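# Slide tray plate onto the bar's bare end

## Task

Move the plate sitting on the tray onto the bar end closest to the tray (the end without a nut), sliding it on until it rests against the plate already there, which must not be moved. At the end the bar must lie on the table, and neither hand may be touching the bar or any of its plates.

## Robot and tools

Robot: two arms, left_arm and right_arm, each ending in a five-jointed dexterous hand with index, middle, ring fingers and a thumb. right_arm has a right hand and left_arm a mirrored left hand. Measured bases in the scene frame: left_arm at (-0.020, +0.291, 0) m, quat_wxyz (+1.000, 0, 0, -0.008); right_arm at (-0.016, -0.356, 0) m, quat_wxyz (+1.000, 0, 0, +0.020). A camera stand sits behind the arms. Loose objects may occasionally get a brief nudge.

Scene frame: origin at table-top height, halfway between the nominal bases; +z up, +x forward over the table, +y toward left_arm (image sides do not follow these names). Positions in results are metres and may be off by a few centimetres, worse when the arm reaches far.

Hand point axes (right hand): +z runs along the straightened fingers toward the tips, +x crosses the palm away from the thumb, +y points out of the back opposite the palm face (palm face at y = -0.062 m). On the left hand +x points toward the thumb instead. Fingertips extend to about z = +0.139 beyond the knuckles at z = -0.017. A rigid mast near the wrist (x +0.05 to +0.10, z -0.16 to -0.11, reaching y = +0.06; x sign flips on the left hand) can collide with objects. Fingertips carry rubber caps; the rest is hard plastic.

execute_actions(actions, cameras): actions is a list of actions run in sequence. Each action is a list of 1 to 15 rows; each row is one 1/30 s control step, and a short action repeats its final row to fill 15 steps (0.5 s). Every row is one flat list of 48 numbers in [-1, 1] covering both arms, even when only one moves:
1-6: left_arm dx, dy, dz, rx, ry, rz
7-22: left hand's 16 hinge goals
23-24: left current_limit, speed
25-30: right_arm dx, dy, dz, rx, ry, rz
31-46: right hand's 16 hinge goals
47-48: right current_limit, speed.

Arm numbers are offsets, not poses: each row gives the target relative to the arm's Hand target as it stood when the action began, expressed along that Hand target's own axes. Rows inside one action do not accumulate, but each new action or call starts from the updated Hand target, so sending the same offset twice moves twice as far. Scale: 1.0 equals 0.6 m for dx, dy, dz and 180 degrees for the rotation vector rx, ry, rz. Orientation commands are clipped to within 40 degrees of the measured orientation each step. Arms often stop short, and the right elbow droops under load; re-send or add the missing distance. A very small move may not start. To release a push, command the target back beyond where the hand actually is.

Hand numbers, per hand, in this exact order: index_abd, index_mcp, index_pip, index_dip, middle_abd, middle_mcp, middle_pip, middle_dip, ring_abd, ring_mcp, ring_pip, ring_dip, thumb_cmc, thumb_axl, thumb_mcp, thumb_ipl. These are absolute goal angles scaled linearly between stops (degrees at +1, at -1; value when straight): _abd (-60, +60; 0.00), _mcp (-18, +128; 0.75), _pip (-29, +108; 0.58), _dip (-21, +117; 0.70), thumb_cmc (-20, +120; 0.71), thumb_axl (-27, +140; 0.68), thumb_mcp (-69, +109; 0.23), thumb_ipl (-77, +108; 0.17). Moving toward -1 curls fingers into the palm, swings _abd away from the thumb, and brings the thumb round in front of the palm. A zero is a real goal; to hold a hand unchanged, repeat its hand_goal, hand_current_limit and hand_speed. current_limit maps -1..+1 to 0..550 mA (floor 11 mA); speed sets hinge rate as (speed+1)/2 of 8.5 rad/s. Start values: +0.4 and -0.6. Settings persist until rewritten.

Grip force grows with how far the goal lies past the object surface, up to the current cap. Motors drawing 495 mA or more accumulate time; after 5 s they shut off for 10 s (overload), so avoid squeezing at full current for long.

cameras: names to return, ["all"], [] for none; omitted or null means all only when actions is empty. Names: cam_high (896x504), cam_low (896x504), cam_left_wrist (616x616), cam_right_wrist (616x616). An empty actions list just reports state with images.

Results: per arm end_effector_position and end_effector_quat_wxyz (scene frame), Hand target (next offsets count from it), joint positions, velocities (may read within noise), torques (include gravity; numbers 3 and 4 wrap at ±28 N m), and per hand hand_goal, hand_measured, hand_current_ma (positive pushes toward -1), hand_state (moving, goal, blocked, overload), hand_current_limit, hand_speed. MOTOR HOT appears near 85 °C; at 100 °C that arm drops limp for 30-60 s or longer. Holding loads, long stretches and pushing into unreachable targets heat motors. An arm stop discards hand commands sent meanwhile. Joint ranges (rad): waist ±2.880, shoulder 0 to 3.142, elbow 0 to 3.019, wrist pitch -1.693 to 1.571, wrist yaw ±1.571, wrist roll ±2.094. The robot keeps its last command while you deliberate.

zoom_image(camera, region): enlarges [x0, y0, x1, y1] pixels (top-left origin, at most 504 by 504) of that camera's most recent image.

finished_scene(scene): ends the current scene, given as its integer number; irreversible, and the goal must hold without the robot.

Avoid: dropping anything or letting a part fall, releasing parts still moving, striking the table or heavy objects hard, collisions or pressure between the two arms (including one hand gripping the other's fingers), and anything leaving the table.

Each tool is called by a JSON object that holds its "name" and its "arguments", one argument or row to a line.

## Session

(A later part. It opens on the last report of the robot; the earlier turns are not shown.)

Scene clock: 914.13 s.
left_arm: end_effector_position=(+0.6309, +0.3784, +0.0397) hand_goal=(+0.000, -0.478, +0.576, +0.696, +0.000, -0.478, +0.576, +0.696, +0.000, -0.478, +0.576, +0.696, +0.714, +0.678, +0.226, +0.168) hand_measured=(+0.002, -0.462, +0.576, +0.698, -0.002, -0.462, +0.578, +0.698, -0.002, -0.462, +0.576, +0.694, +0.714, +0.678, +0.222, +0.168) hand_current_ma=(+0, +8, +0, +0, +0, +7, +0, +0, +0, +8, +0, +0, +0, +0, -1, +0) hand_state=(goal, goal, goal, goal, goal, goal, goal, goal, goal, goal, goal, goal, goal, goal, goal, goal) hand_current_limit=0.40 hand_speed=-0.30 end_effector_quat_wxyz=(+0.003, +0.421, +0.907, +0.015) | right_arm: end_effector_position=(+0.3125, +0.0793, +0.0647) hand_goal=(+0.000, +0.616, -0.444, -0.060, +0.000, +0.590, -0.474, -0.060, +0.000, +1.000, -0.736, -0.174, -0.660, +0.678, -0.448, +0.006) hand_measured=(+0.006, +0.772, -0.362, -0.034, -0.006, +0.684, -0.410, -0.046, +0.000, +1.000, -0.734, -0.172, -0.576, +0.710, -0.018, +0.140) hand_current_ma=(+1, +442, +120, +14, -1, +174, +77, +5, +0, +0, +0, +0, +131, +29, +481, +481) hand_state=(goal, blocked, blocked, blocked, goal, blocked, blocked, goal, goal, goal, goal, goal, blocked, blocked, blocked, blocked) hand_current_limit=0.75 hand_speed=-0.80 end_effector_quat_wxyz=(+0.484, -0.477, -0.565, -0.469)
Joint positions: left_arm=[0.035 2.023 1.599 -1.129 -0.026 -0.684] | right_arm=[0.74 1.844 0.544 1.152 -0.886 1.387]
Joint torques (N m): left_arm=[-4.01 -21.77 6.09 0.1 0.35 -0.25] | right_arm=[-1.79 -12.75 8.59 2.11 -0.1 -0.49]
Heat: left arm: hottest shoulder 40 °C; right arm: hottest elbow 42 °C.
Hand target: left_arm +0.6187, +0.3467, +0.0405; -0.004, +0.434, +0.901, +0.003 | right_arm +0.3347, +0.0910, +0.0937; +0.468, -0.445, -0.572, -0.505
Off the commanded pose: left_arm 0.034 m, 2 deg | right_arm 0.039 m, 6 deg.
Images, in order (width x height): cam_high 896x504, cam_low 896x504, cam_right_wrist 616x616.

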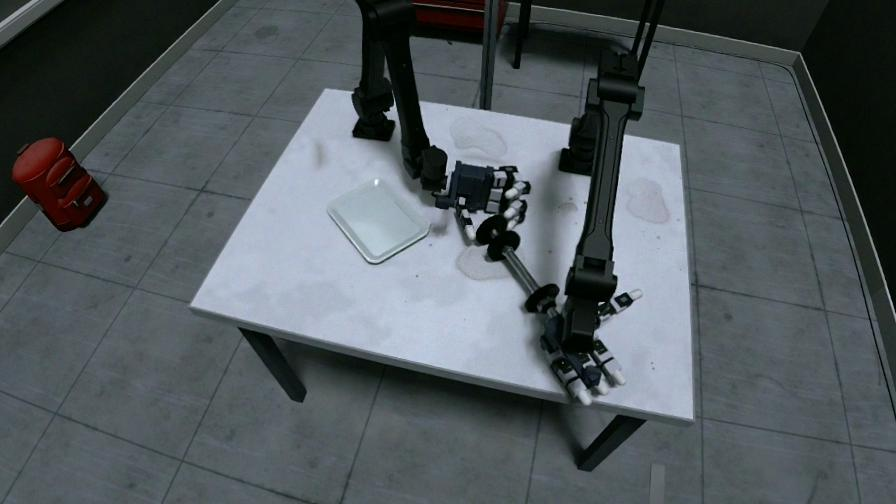

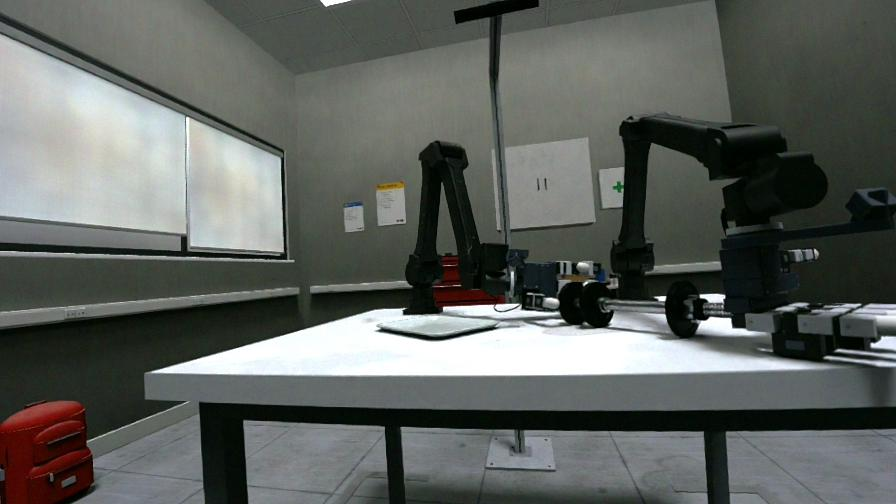

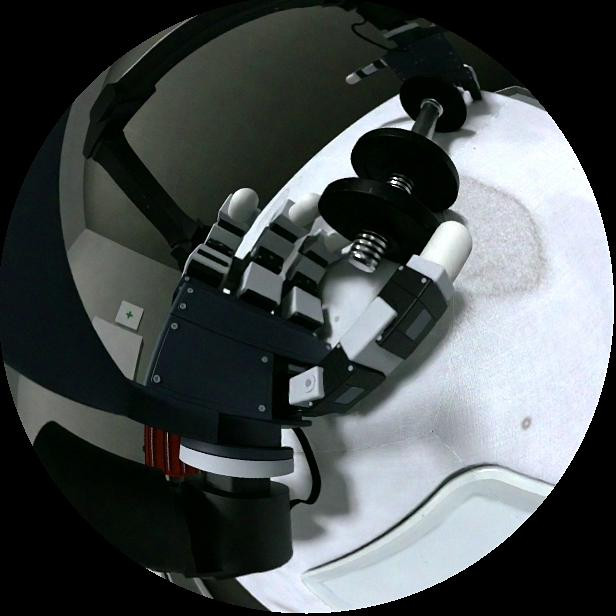

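{"name": "execute_actions", "arguments": {
  "actions": [
    [[0,0,0,0,0,0, 0,-0.479,0.576,0.696,0,-0.479,0.576,0.696,0,-0.479,0.576,0.696,0.714,0.677,0.226,0.168,0.4,-0.3, -0.0028,0.0198,0.0095,0,0,0, 0,0.616,-0.445,-0.06,0,0.589,-0.474,-0.06,0,1,-0.737,-0.174,-0.66,0.677,-0.449,0.005,0.75,-0.8]]
  ],
  "cameras": ["cam_high","cam_low","cam_right_wrist"]
}}

{"name": "zoom_image", "arguments": {
  "camera": "cam_right_wrist",
  "region": [310, 60, 450, 270]
}}

{"name": "zoom_image", "arguments": {
  "camera": "cam_low",
  "region": [530, 270, 630, 340]
}}

{"name": "zoom_image", "arguments": {
  "camera": "cam_high",
  "region": [460, 190, 560, 290]
}}

Scene clock: 919.07 s.
left_arm: end_effector_position=(+0.6309, +0.3784, +0.0397) hand_goal=(+0.000, -0.478, +0.576, +0.696, +0.000, -0.478, +0.576, +0.696, +0.000, -0.478, +0.576, +0.696, +0.714, +0.678, +0.226, +0.168) hand_measured=(+0.002, -0.462, +0.576, +0.698, -0.002, -0.462, +0.578, +0.698, -0.002, -0.462, +0.576, +0.694, +0.714, +0.678, +0.222, +0.168) hand_current_ma=(+0, +8, +0, +0, +0, +7, +0, +0, +0, +8, +0, +0, +0, +0, -1, +0) hand_state=(goal, goal, goal, goal, goal, goal, goal, goal, goal, goal, goal, goal, goal, goal, goal, goal) hand_current_limit=0.40 hand_speed=-0.30 end_effector_quat_wxyz=(+0.003, +0.420, +0.907, +0.015) | right_arm: end_effector_position=(+0.3226, +0.0871, +0.0648) hand_goal=(+0.000, +0.616, -0.444, -0.060, +0.000, +0.590, -0.474, -0.060, +0.000, +1.000, -0.736, -0.174, -0.660, +0.678, -0.448, +0.006) hand_measured=(+0.006, +0.772, -0.362, -0.034, -0.006, +0.684, -0.410, -0.046, +0.000, +1.000, -0.734, -0.172, -0.576, +0.710, -0.018, +0.140) hand_current_ma=(+1, +442, +120, +14, -1, +174, +77, +5, +0, +0, +0, +0, +131, +29, +481, +481) hand_state=(goal, blocked, blocked, blocked, goal, blocked, blocked, goal, goal, goal, goal, goal, blocked, blocked, blocked, blocked) hand_current_limit=0.75 hand_speed=-0.80 end_effector_quat_wxyz=(+0.484, -0.475, -0.565, -0.469)
Joint positions: left_arm=[0.035 2.023 1.599 -1.129 -0.026 -0.684] | right_arm=[0.735 1.859 0.58 1.133 -0.894 1.386]
Joint torques (N m): left_arm=[-3.31 -21.25 6.2 -0.09 0.46 -0.23] | right_arm=[-1.85 -13.04 8.84 2.03 -0.08 -0.5]
Heat: left arm: hottest shoulder 40 °C; right arm: hottest elbow 42 °C.
Hand target: left_arm +0.6186, +0.3468, +0.0405; -0.004, +0.434, +0.901, +0.003 | right_arm +0.3462, +0.0978, +0.0937; +0.468, -0.445, -0.572, -0.506
Off the commanded pose: left_arm 0.034 m, 2 deg | right_arm 0.039 m, 6 deg.
Images, in order (width x height): cam_high 896x504, cam_low 896x504, cam_right_wrist 616x616.

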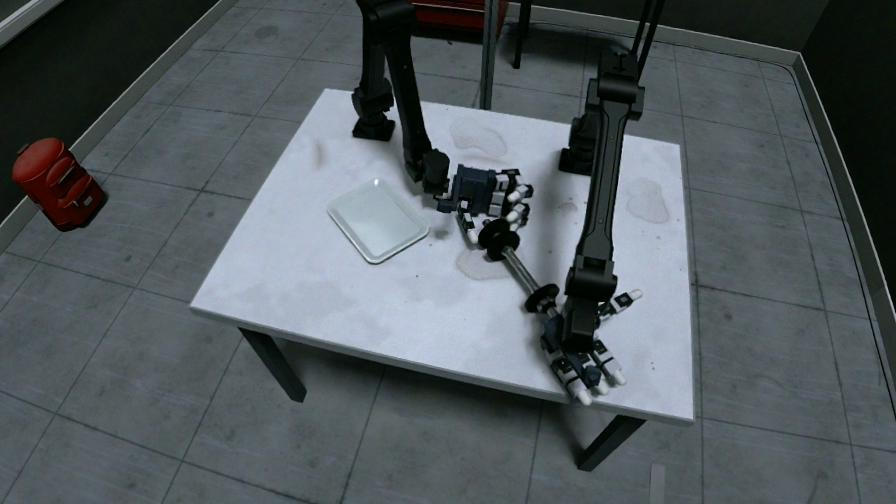

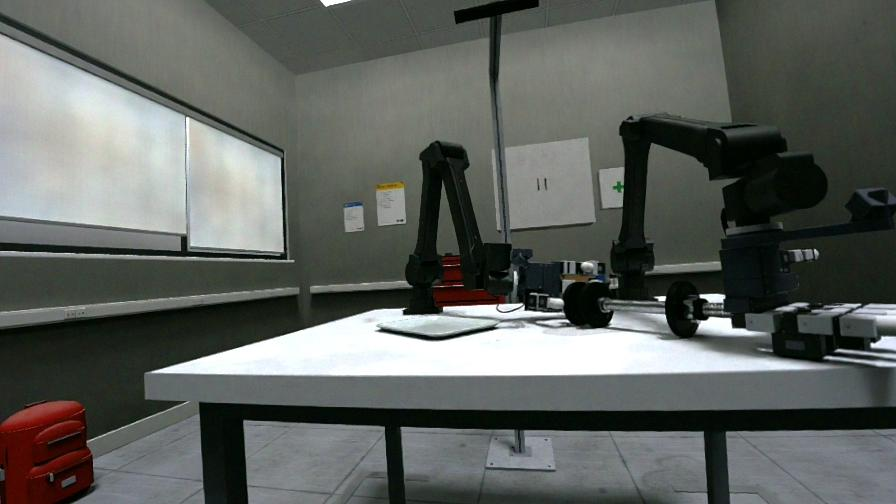

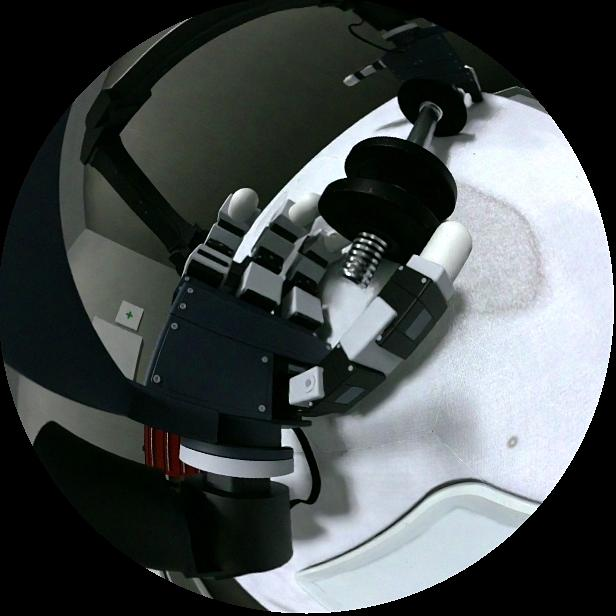

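Scaled by 2.400 from the camera's 616x616 image, which has a finer 880x880 frame.

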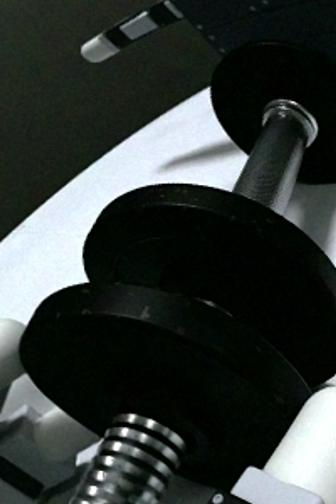

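Scaled by 5.040.

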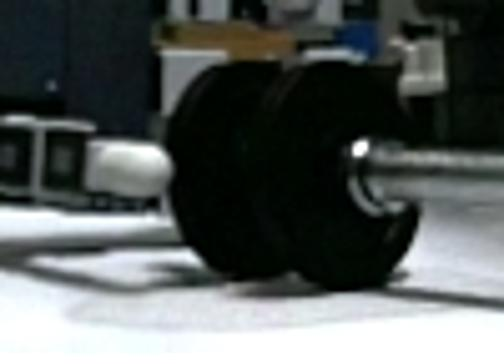

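Scaled by 5.040.

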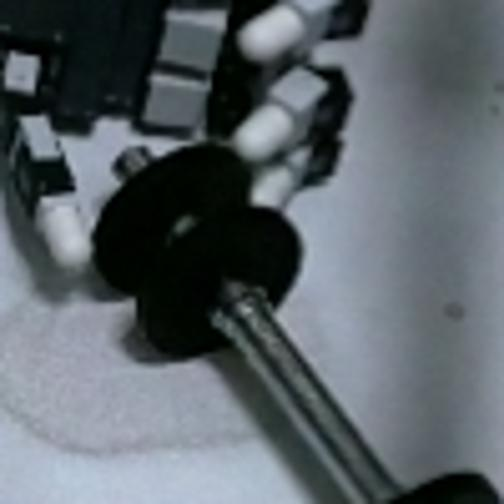

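{"name": "execute_actions", "arguments": {
  "actions": [
    [[0,0,0,0,0,0, 0,-0.479,0.576,0.696,0,-0.479,0.576,0.696,0,-0.479,0.576,0.696,0.714,0.677,0.226,0.168,0.4,-0.3, -0.0024,0.0165,0.008,0,0,0, 0,0.616,-0.445,-0.06,0,0.589,-0.474,-0.06,0,1,-0.737,-0.174,-0.66,0.677,-0.449,0.005,0.75,-0.8]]
  ],
  "cameras": ["cam_high","cam_low","cam_right_wrist"]
}}

{"name": "zoom_image", "arguments": {
  "camera": "cam_right_wrist",
  "region": [310, 60, 450, 270]
}}

{"name": "zoom_image", "arguments": {
  "camera": "cam_low",
  "region": [550, 270, 750, 350]
}}

{"name": "zoom_image", "arguments": {
  "camera": "cam_high",
  "region": [460, 190, 560, 290]
}}

Scene clock: 923.60 s.
left_arm: end_effector_position=(+0.6309, +0.3784, +0.0397) hand_goal=(+0.000, -0.478, +0.576, +0.696, +0.000, -0.478, +0.576, +0.696, +0.000, -0.478, +0.576, +0.696, +0.714, +0.678, +0.226, +0.168) hand_measured=(+0.002, -0.462, +0.576, +0.698, -0.002, -0.462, +0.578, +0.698, -0.002, -0.462, +0.576, +0.694, +0.714, +0.678, +0.222, +0.168) hand_current_ma=(+0, +8, +0, +0, +0, +7, +0, +0, +0, +8, +0, +0, +0, +0, -1, +0) hand_state=(goal, goal, goal, goal, goal, goal, goal, goal, goal, goal, goal, goal, goal, goal, goal, goal) hand_current_limit=0.40 hand_speed=-0.30 end_effector_quat_wxyz=(+0.003, +0.420, +0.907, +0.015) | right_arm: end_effector_position=(+0.3313, +0.0932, +0.0650) hand_goal=(+0.000, +0.616, -0.444, -0.060, +0.000, +0.590, -0.474, -0.060, +0.000, +1.000, -0.736, -0.174, -0.660, +0.678, -0.448, +0.006) hand_measured=(+0.006, +0.772, -0.362, -0.034, -0.006, +0.684, -0.410, -0.046, +0.000, +1.000, -0.734, -0.172, -0.576, +0.710, -0.018, +0.140) hand_current_ma=(+1, +442, +120, +14, -1, +174, +77, +5, +0, +0, +0, +0, +131, +29, +481, +481) hand_state=(goal, blocked, blocked, blocked, goal, blocked, blocked, goal, goal, goal, goal, goal, blocked, blocked, blocked, blocked) hand_current_limit=0.75 hand_speed=-0.80 end_effector_quat_wxyz=(+0.485, -0.474, -0.566, -0.469)
Joint positions: left_arm=[0.035 2.023 1.599 -1.129 -0.026 -0.684] | right_arm=[0.73 1.871 0.61 1.115 -0.901 1.384]
Joint torques (N m): left_arm=[-2.49 -21.42 6.22 0.23 0.36 -0.3] | right_arm=[-2.02 -13.16 9.02 1.96 -0.07 -0.48]
Heat: left arm: hottest shoulder 40 °C; right arm: hottest elbow 42 °C.
Hand target: left_arm +0.6186, +0.3468, +0.0405; -0.004, +0.434, +0.901, +0.003 | right_arm +0.3557, +0.1034, +0.0937; +0.468, -0.445, -0.572, -0.505
Off the commanded pose: left_arm 0.034 m, 2 deg | right_arm 0.039 m, 6 deg.
Images, in order (width x height): cam_high 896x504, cam_low 896x504, cam_right_wrist 616x616.

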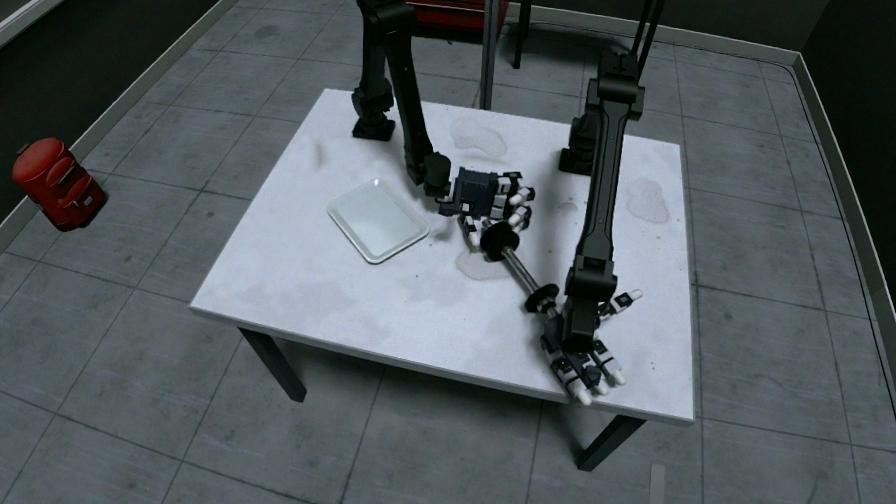

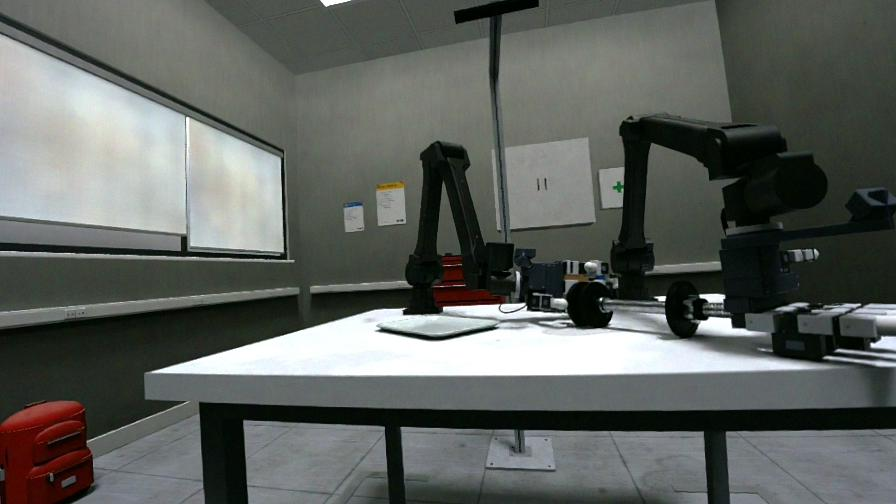

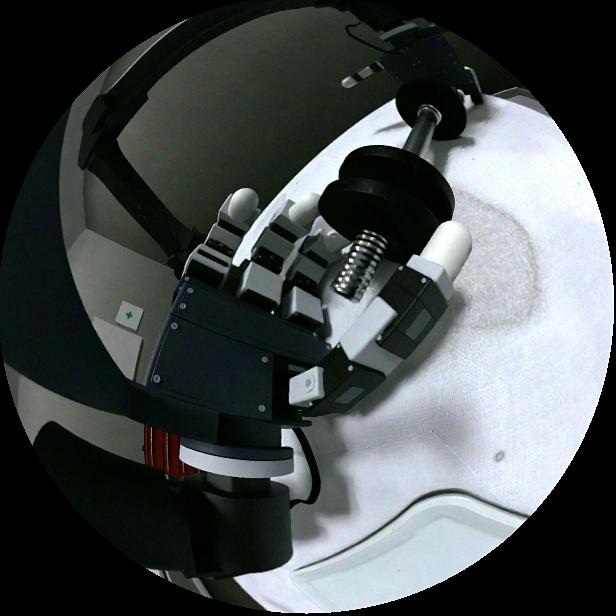

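Scaled by 2.400 from the camera's 616x616 image, which has a finer 880x880 frame.

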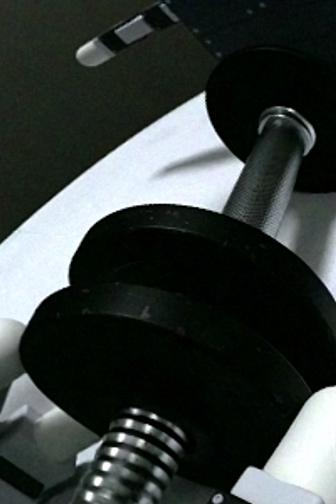

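Scaled by 2.520.

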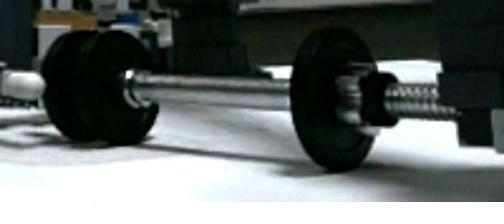

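Scaled by 5.040.

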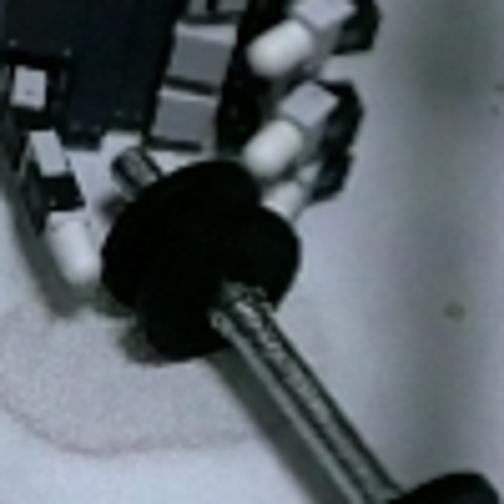

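{"name": "execute_actions", "arguments": {
  "actions": [
    [[0,0,0,0,0,0, 0,-0.479,0.576,0.696,0,-0.479,0.576,0.696,0,-0.479,0.576,0.696,0.714,0.677,0.226,0.168,0.4,-0.3, -0.0018,0.013,0.006,0,0,0, 0,0.616,-0.445,-0.06,0,0.589,-0.474,-0.06,0,1,-0.737,-0.174,-0.66,0.677,-0.449,0.005,0.75,-0.8]]
  ],
  "cameras": ["cam_high","cam_low","cam_right_wrist"]
}}

{"name": "zoom_image", "arguments": {
  "camera": "cam_right_wrist",
  "region": [310, 60, 490, 270]
}}

{"name": "zoom_image", "arguments": {
  "camera": "cam_high",
  "region": [460, 190, 560, 290]
}}

Scene clock: 927.10 s.
left_arm: end_effector_position=(+0.6309, +0.3784, +0.0397) hand_goal=(+0.000, -0.478, +0.576, +0.696, +0.000, -0.478, +0.576, +0.696, +0.000, -0.478, +0.576, +0.696, +0.714, +0.678, +0.226, +0.168) hand_measured=(+0.002, -0.462, +0.576, +0.698, -0.002, -0.462, +0.578, +0.698, -0.002, -0.462, +0.576, +0.694, +0.714, +0.678, +0.222, +0.168) hand_current_ma=(+0, +8, +0, +0, +0, +7, +0, +0, +0, +8, +0, +0, +0, +0, -1, +0) hand_state=(goal, goal, goal, goal, goal, goal, goal, goal, goal, goal, goal, goal, goal, goal, goal, goal) hand_current_limit=0.40 hand_speed=-0.30 end_effector_quat_wxyz=(+0.003, +0.420, +0.907, +0.015) | right_arm: end_effector_position=(+0.3383, +0.0978, +0.0650) hand_goal=(+0.000, +0.616, -0.444, -0.060, +0.000, +0.590, -0.474, -0.060, +0.000, +1.000, -0.736, -0.174, -0.660, +0.678, -0.448, +0.006) hand_measured=(+0.006, +0.772, -0.362, -0.034, -0.006, +0.684, -0.410, -0.044, +0.000, +1.000, -0.734, -0.172, -0.576, +0.710, -0.018, +0.140) hand_current_ma=(+1, +442, +120, +14, -1, +174, +77, +5, +0, +0, +0, +0, +131, +29, +481, +481) hand_state=(goal, blocked, blocked, blocked, goal, blocked, blocked, goal, goal, goal, goal, goal, blocked, blocked, blocked, blocked) hand_current_limit=0.75 hand_speed=-0.80 end_effector_quat_wxyz=(+0.485, -0.474, -0.566, -0.469)
Joint positions: left_arm=[0.035 2.023 1.599 -1.129 -0.026 -0.684] | right_arm=[0.726 1.881 0.633 1.102 -0.906 1.382]
Joint torques (N m): left_arm=[-3.72 -21.25 6.13 -0.17 0.35 -0.27] | right_arm=[-2.08 -13.39 9.18 1.96 -0.06 -0.47]
Heat: left arm: hottest shoulder 40 °C; right arm: hottest elbow 43 °C.
Hand target: left_arm +0.6186, +0.3468, +0.0405; -0.004, +0.434, +0.901, +0.003 | right_arm +0.3632, +0.1077, +0.0936; +0.468, -0.445, -0.572, -0.506
Off the commanded pose: left_arm 0.034 m, 2 deg | right_arm 0.039 m, 6 deg.
Images, in order (width x height): cam_high 896x504, cam_low 896x504, cam_right_wrist 616x616.

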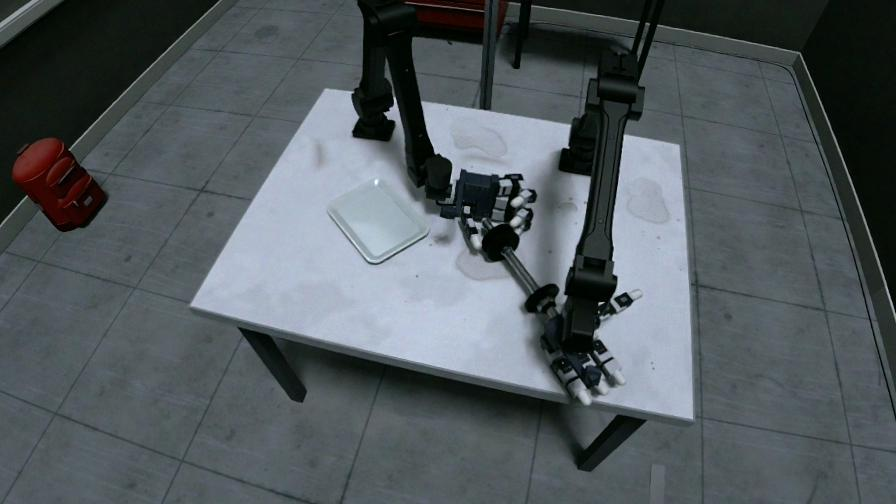

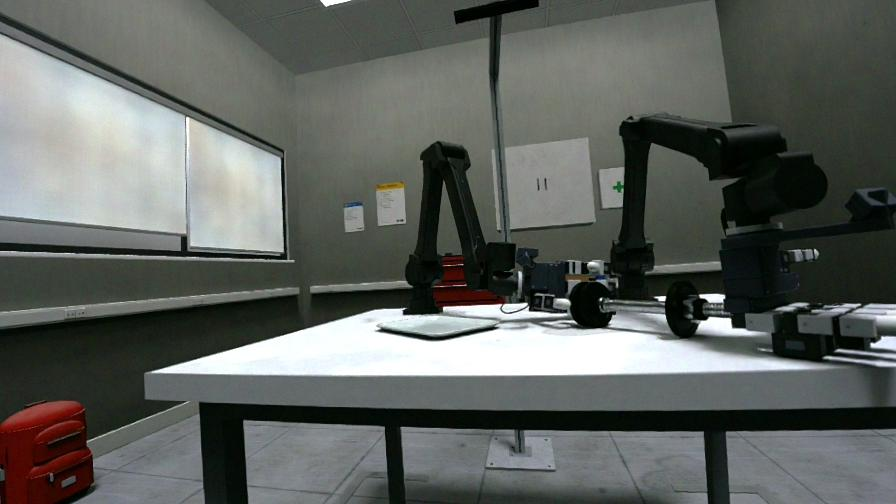

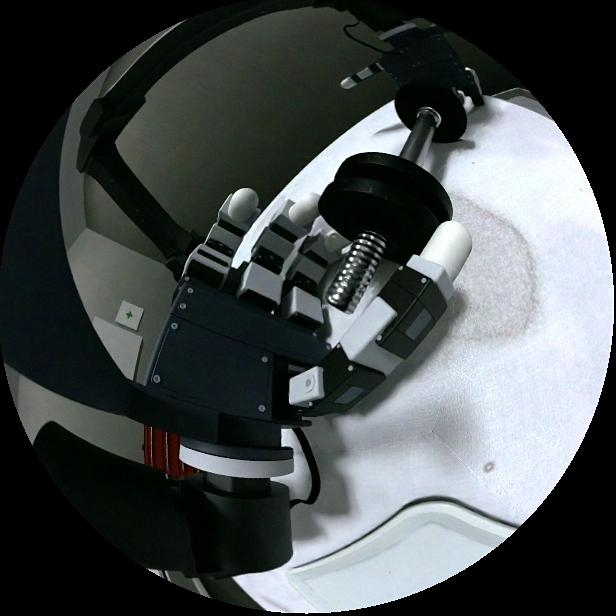

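Scaled by 2.400 from the camera's 616x616 image, which has a finer 880x880 frame.

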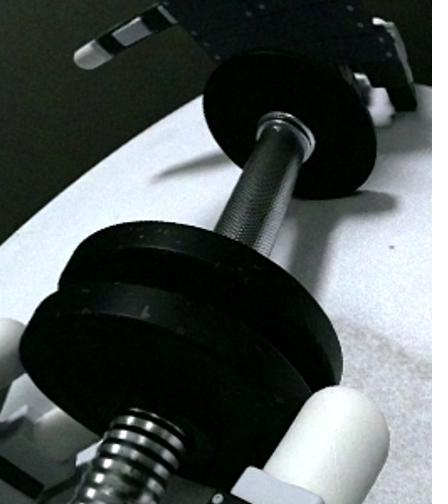

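Scaled by 5.040.

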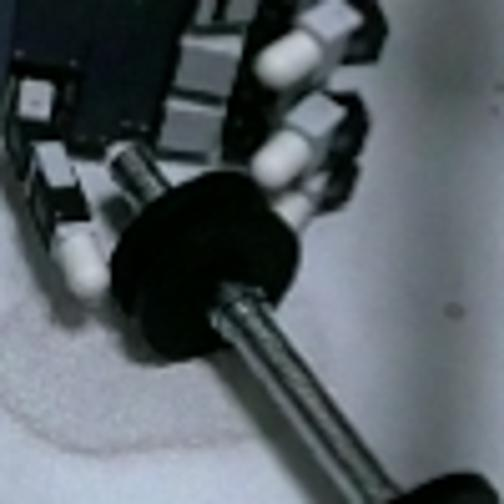

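{"name": "execute_actions", "arguments": {
  "actions": [
    [[0,0,0,0,0,0, 0,-0.479,0.576,0.696,0,-0.479,0.576,0.696,0,-0.479,0.576,0.696,0.714,0.677,0.226,0.168,0.4,-0.3, -0.0015,0.0105,0.0048,0,0,0, 0,0.616,-0.445,-0.06,0,0.589,-0.474,-0.06,0,1,-0.737,-0.174,-0.66,0.677,-0.449,0.005,0.75,-0.8]]
  ],
  "cameras": ["cam_high","cam_low","cam_right_wrist"]
}}

{"name": "zoom_image", "arguments": {
  "camera": "cam_right_wrist",
  "region": [310, 60, 490, 270]
}}

{"name": "zoom_image", "arguments": {
  "camera": "cam_high",
  "region": [460, 190, 560, 290]
}}

{"name": "zoom_image", "arguments": {
  "camera": "cam_low",
  "region": [550, 270, 650, 340]
}}

Scene clock: 932.23 s.
left_arm: end_effector_position=(+0.6309, +0.3784, +0.0397) hand_goal=(+0.000, -0.478, +0.576, +0.696, +0.000, -0.478, +0.576, +0.696, +0.000, -0.478, +0.576, +0.696, +0.714, +0.678, +0.226, +0.168) hand_measured=(+0.002, -0.462, +0.576, +0.698, -0.002, -0.462, +0.578, +0.698, -0.002, -0.462, +0.576, +0.694, +0.714, +0.678, +0.222, +0.168) hand_current_ma=(+0, +8, +0, +0, +0, +7, +0, +0, +0, +8, +0, +0, +0, +0, -1, +0) hand_state=(goal, goal, goal, goal, goal, goal, goal, goal, goal, goal, goal, goal, goal, goal, goal, goal) hand_current_limit=0.40 hand_speed=-0.30 end_effector_quat_wxyz=(+0.003, +0.420, +0.907, +0.015) | right_arm: end_effector_position=(+0.3428, +0.1017, +0.0651) hand_goal=(+0.000, +0.616, -0.444, -0.060, +0.000, +0.590, -0.474, -0.060, +0.000, +1.000, -0.736, -0.174, -0.660, +0.678, -0.448, +0.006) hand_measured=(+0.006, +0.772, -0.362, -0.034, -0.006, +0.684, -0.410, -0.044, +0.000, +1.000, -0.734, -0.172, -0.576, +0.710, -0.018, +0.140) hand_current_ma=(+1, +442, +120, +14, -1, +174, +77, +6, +0, +0, +0, +0, +131, +29, +481, +481) hand_state=(goal, blocked, blocked, blocked, goal, blocked, blocked, goal, goal, goal, goal, goal, blocked, blocked, blocked, blocked) hand_current_limit=0.75 hand_speed=-0.80 end_effector_quat_wxyz=(+0.485, -0.472, -0.567, -0.469)
Joint positions: left_arm=[0.035 2.023 1.599 -1.129 -0.026 -0.684] | right_arm=[0.723 1.889 0.65 1.092 -0.912 1.381]
Joint torques (N m): left_arm=[-3.31 -21.77 6.23 -0.13 0.34 -0.3] | right_arm=[-2.2 -13.63 9.43 1.91 -0.01 -0.46]
Heat: left arm: hottest shoulder 40 °C; right arm: hottest elbow 43 °C.
Hand target: left_arm +0.6187, +0.3468, +0.0405; -0.004, +0.434, +0.901, +0.003 | right_arm +0.3692, +0.1112, +0.0935; +0.468, -0.445, -0.572, -0.505
Off the commanded pose: left_arm 0.034 m, 2 deg | right_arm 0.040 m, 6 deg.
Images, in order (width x height): cam_high 896x504, cam_low 896x504, cam_right_wrist 616x616.

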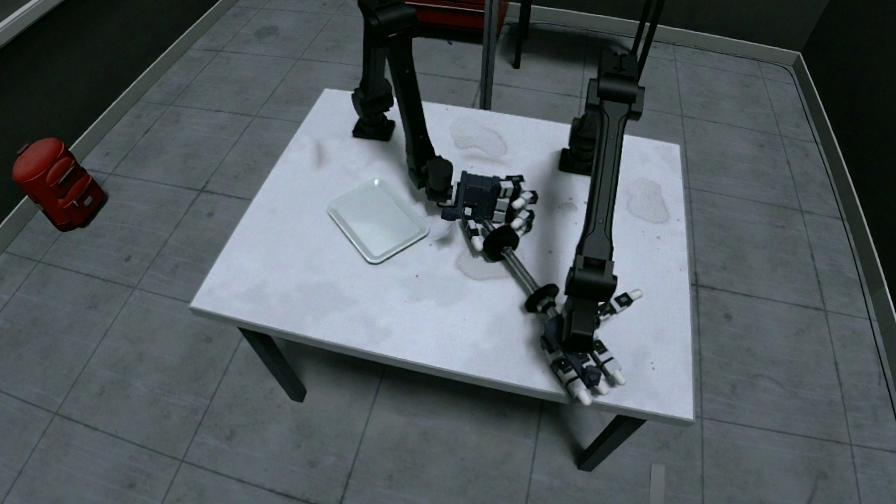

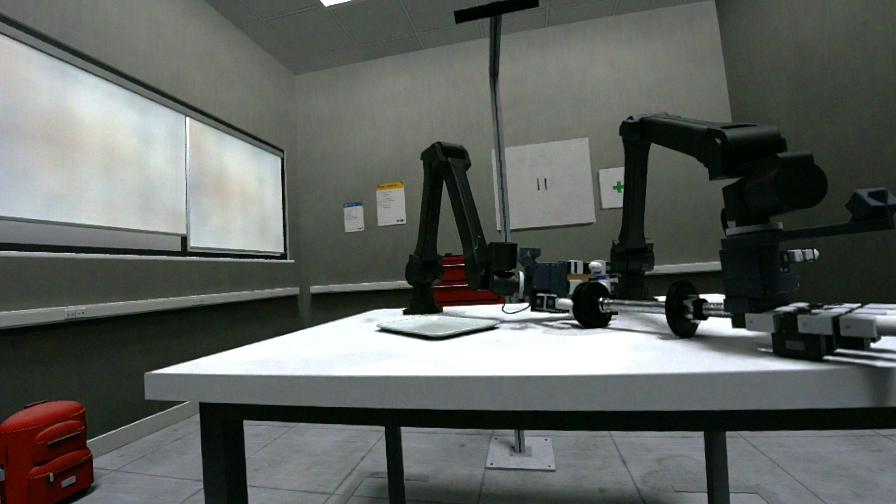

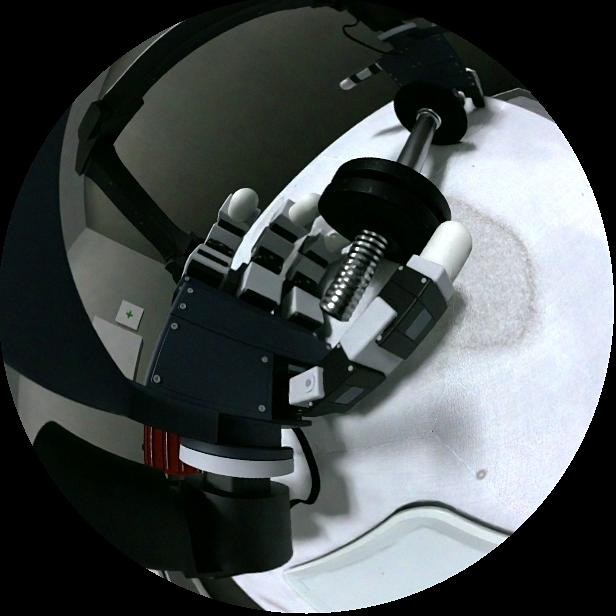

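Scaled by 2.400 from the camera's 616x616 image, which has a finer 880x880 frame.

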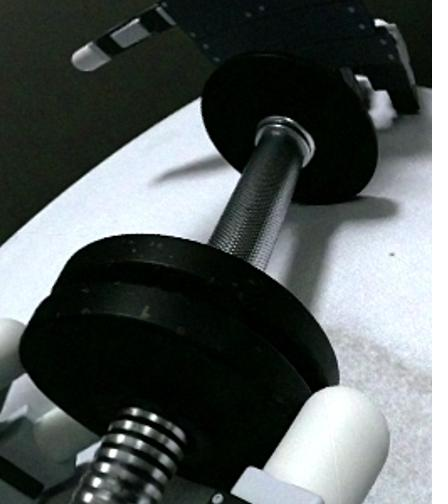

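Scaled by 5.040.

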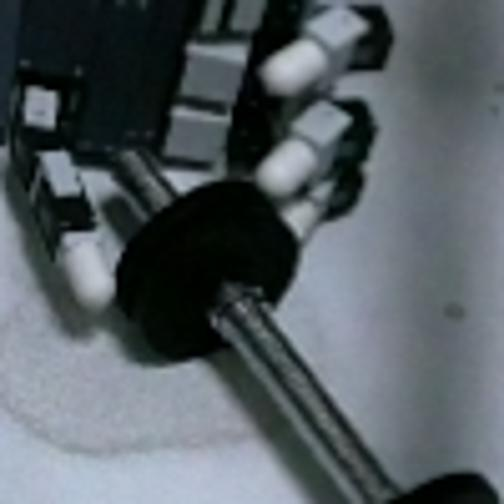

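Scaled by 5.040.

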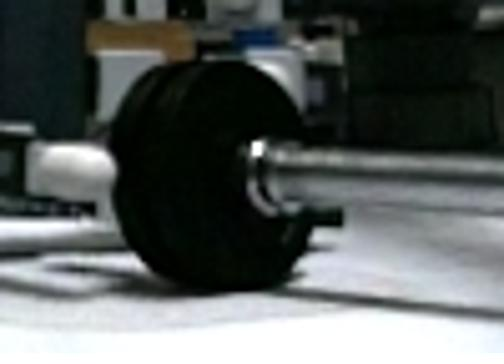

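{"name": "execute_actions", "arguments": {
  "actions": [
    [[0,0,0,0,0,0, 0,-0.479,0.576,0.696,0,-0.479,0.576,0.696,0,-0.479,0.576,0.696,0.714,0.677,0.226,0.168,0.4,-0.3, -0.0015,0.0105,0.0048,0,0,0, 0,0.616,-0.445,-0.06,0,0.589,-0.474,-0.06,0,1,-0.737,-0.174,-0.66,0.677,-0.449,0.005,0.75,-0.8]]
  ],
  "cameras": ["cam_high","cam_low","cam_right_wrist"]
}}

{"name": "zoom_image", "arguments": {
  "camera": "cam_right_wrist",
  "region": [300, 140, 480, 350]
}}

{"name": "zoom_image", "arguments": {
  "camera": "cam_high",
  "region": [460, 190, 560, 290]
}}

{"name": "zoom_image", "arguments": {
  "camera": "cam_low",
  "region": [550, 270, 650, 340]
}}

Scene clock: 940.03 s.
left_arm: end_effector_position=(+0.6310, +0.3781, +0.0400) hand_goal=(+0.000, -0.478, +0.576, +0.696, +0.000, -0.478, +0.576, +0.696, +0.000, -0.478, +0.576, +0.696, +0.714, +0.678, +0.226, +0.168) hand_measured=(+0.002, -0.462, +0.576, +0.698, -0.002, -0.462, +0.578, +0.698, -0.002, -0.462, +0.576, +0.694, +0.714, +0.678, +0.222, +0.168) hand_current_ma=(+0, +8, +0, +0, +0, +7, +0, +0, +0, +8, +0, +0, +0, +0, -1, +0) hand_state=(goal, goal, goal, goal, goal, goal, goal, goal, goal, goal, goal, goal, goal, goal, goal, goal) hand_current_limit=0.40 hand_speed=-0.30 end_effector_quat_wxyz=(+0.003, +0.421, +0.907, +0.016) | right_arm: end_effector_position=(+0.3441, +0.1027, +0.0650) hand_goal=(+0.000, +0.616, -0.444, -0.060, +0.000, +0.590, -0.474, -0.060, +0.000, +1.000, -0.736, -0.174, -0.660, +0.678, -0.448, +0.006) hand_measured=(+0.006, +0.772, -0.362, -0.040, -0.006, +0.684, -0.410, -0.044, +0.000, +1.000, -0.734, -0.172, -0.576, +0.710, -0.018, +0.140) hand_current_ma=(+1, +442, +120, +8, -1, +174, +77, +6, +0, +0, +0, +0, +131, +29, +481, +481) hand_state=(goal, blocked, blocked, goal, goal, blocked, blocked, goal, goal, goal, goal, goal, blocked, blocked, blocked, blocked) hand_current_limit=0.75 hand_speed=-0.80 end_effector_quat_wxyz=(+0.486, -0.471, -0.569, -0.467)
Joint positions: left_arm=[0.034 2.023 1.599 -1.129 -0.026 -0.684] | right_arm=[0.721 1.89 0.657 1.083 -0.919 1.377]
Joint torques (N m): left_arm=[-4.31 -22.01 6.32 -0.01 0.42 -0.26] | right_arm=[-2.37 -13.16 10.47 1.78 0.12 -0.45]
Heat: left arm: hottest shoulder 40 °C; right arm: hottest elbow 43 °C.
Hand target: left_arm +0.6186, +0.3469, +0.0404; -0.004, +0.434, +0.901, +0.003 | right_arm +0.3754, +0.1145, +0.0936; +0.468, -0.445, -0.572, -0.505
Off the commanded pose: left_arm 0.034 m, 2 deg | right_arm 0.044 m, 6 deg.
Images, in order (width x height): cam_high 896x504, cam_low 896x504, cam_right_wrist 616x616.

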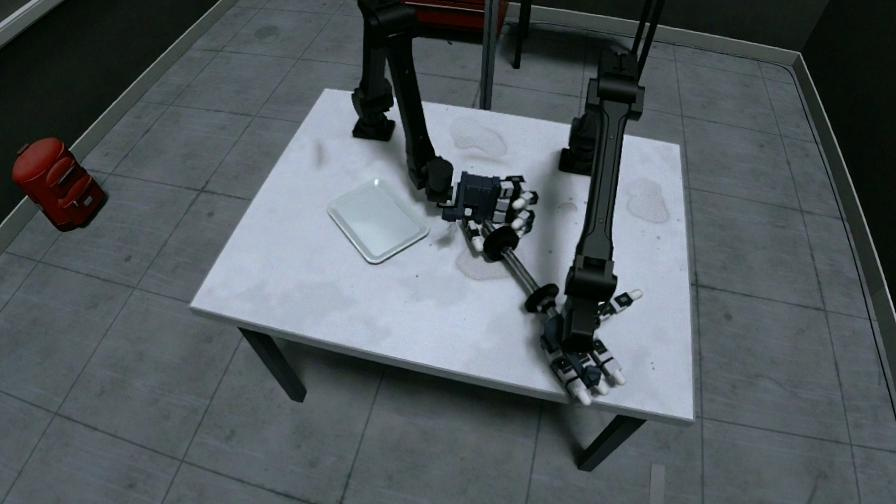

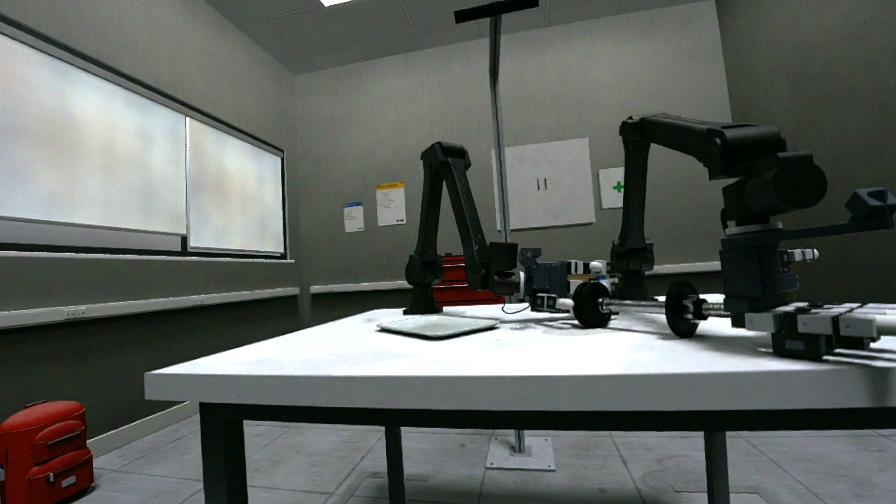

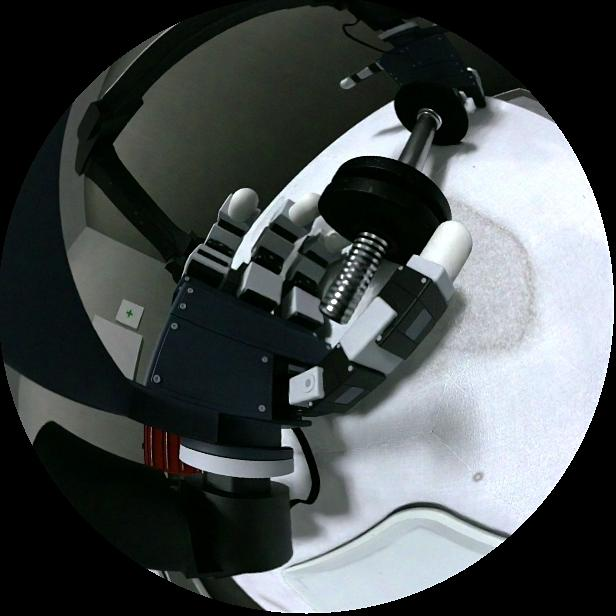

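Scaled by 2.400 from the camera's 616x616 image, which has a finer 880x880 frame.

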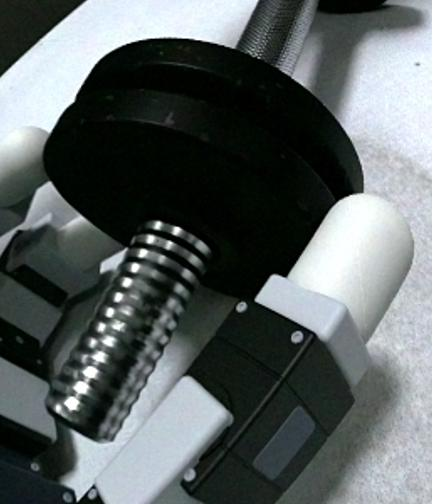

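Scaled by 5.040.

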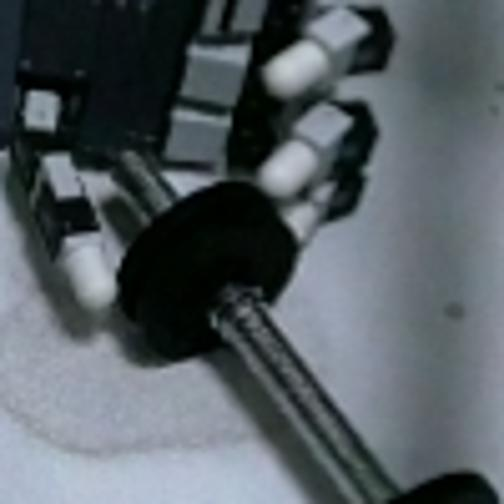

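Scaled by 5.040.

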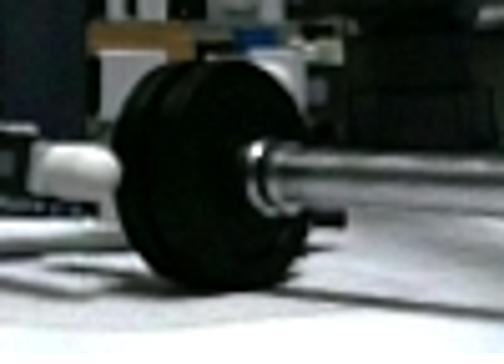

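{"name": "zoom_image", "arguments": {
  "camera": "cam_low",
  "region": [580, 280, 640, 330]
}}

{"name": "zoom_image", "arguments": {
  "camera": "cam_right_wrist",
  "region": [310, 90, 470, 250]
}}

{"name": "zoom_image", "arguments": {
  "camera": "cam_high",
  "region": [480, 215, 530, 265]
}}

Scaled by 8.400.

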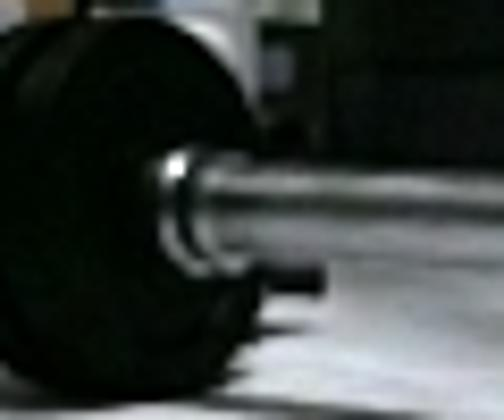

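Scaled by 3.150 from the camera's 616x616 image, which has a finer 880x880 frame.

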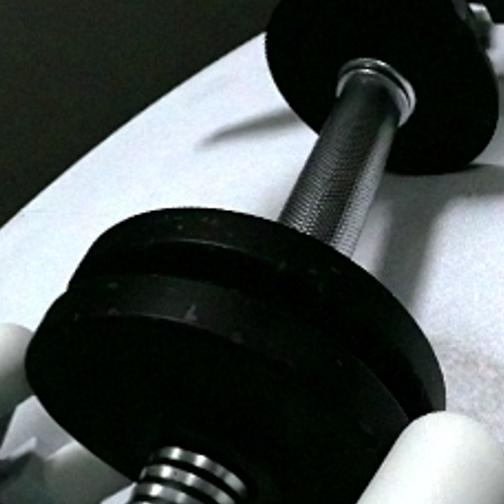

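Scaled by 10.080.

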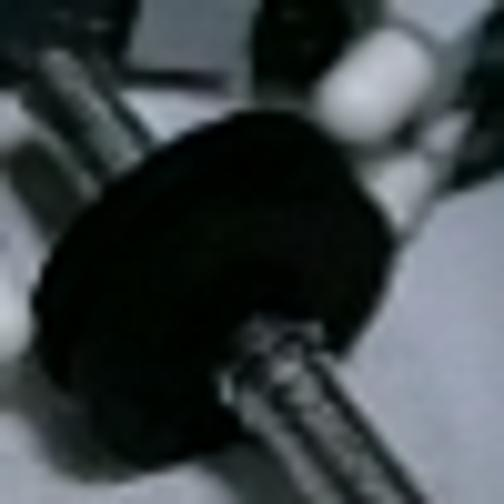

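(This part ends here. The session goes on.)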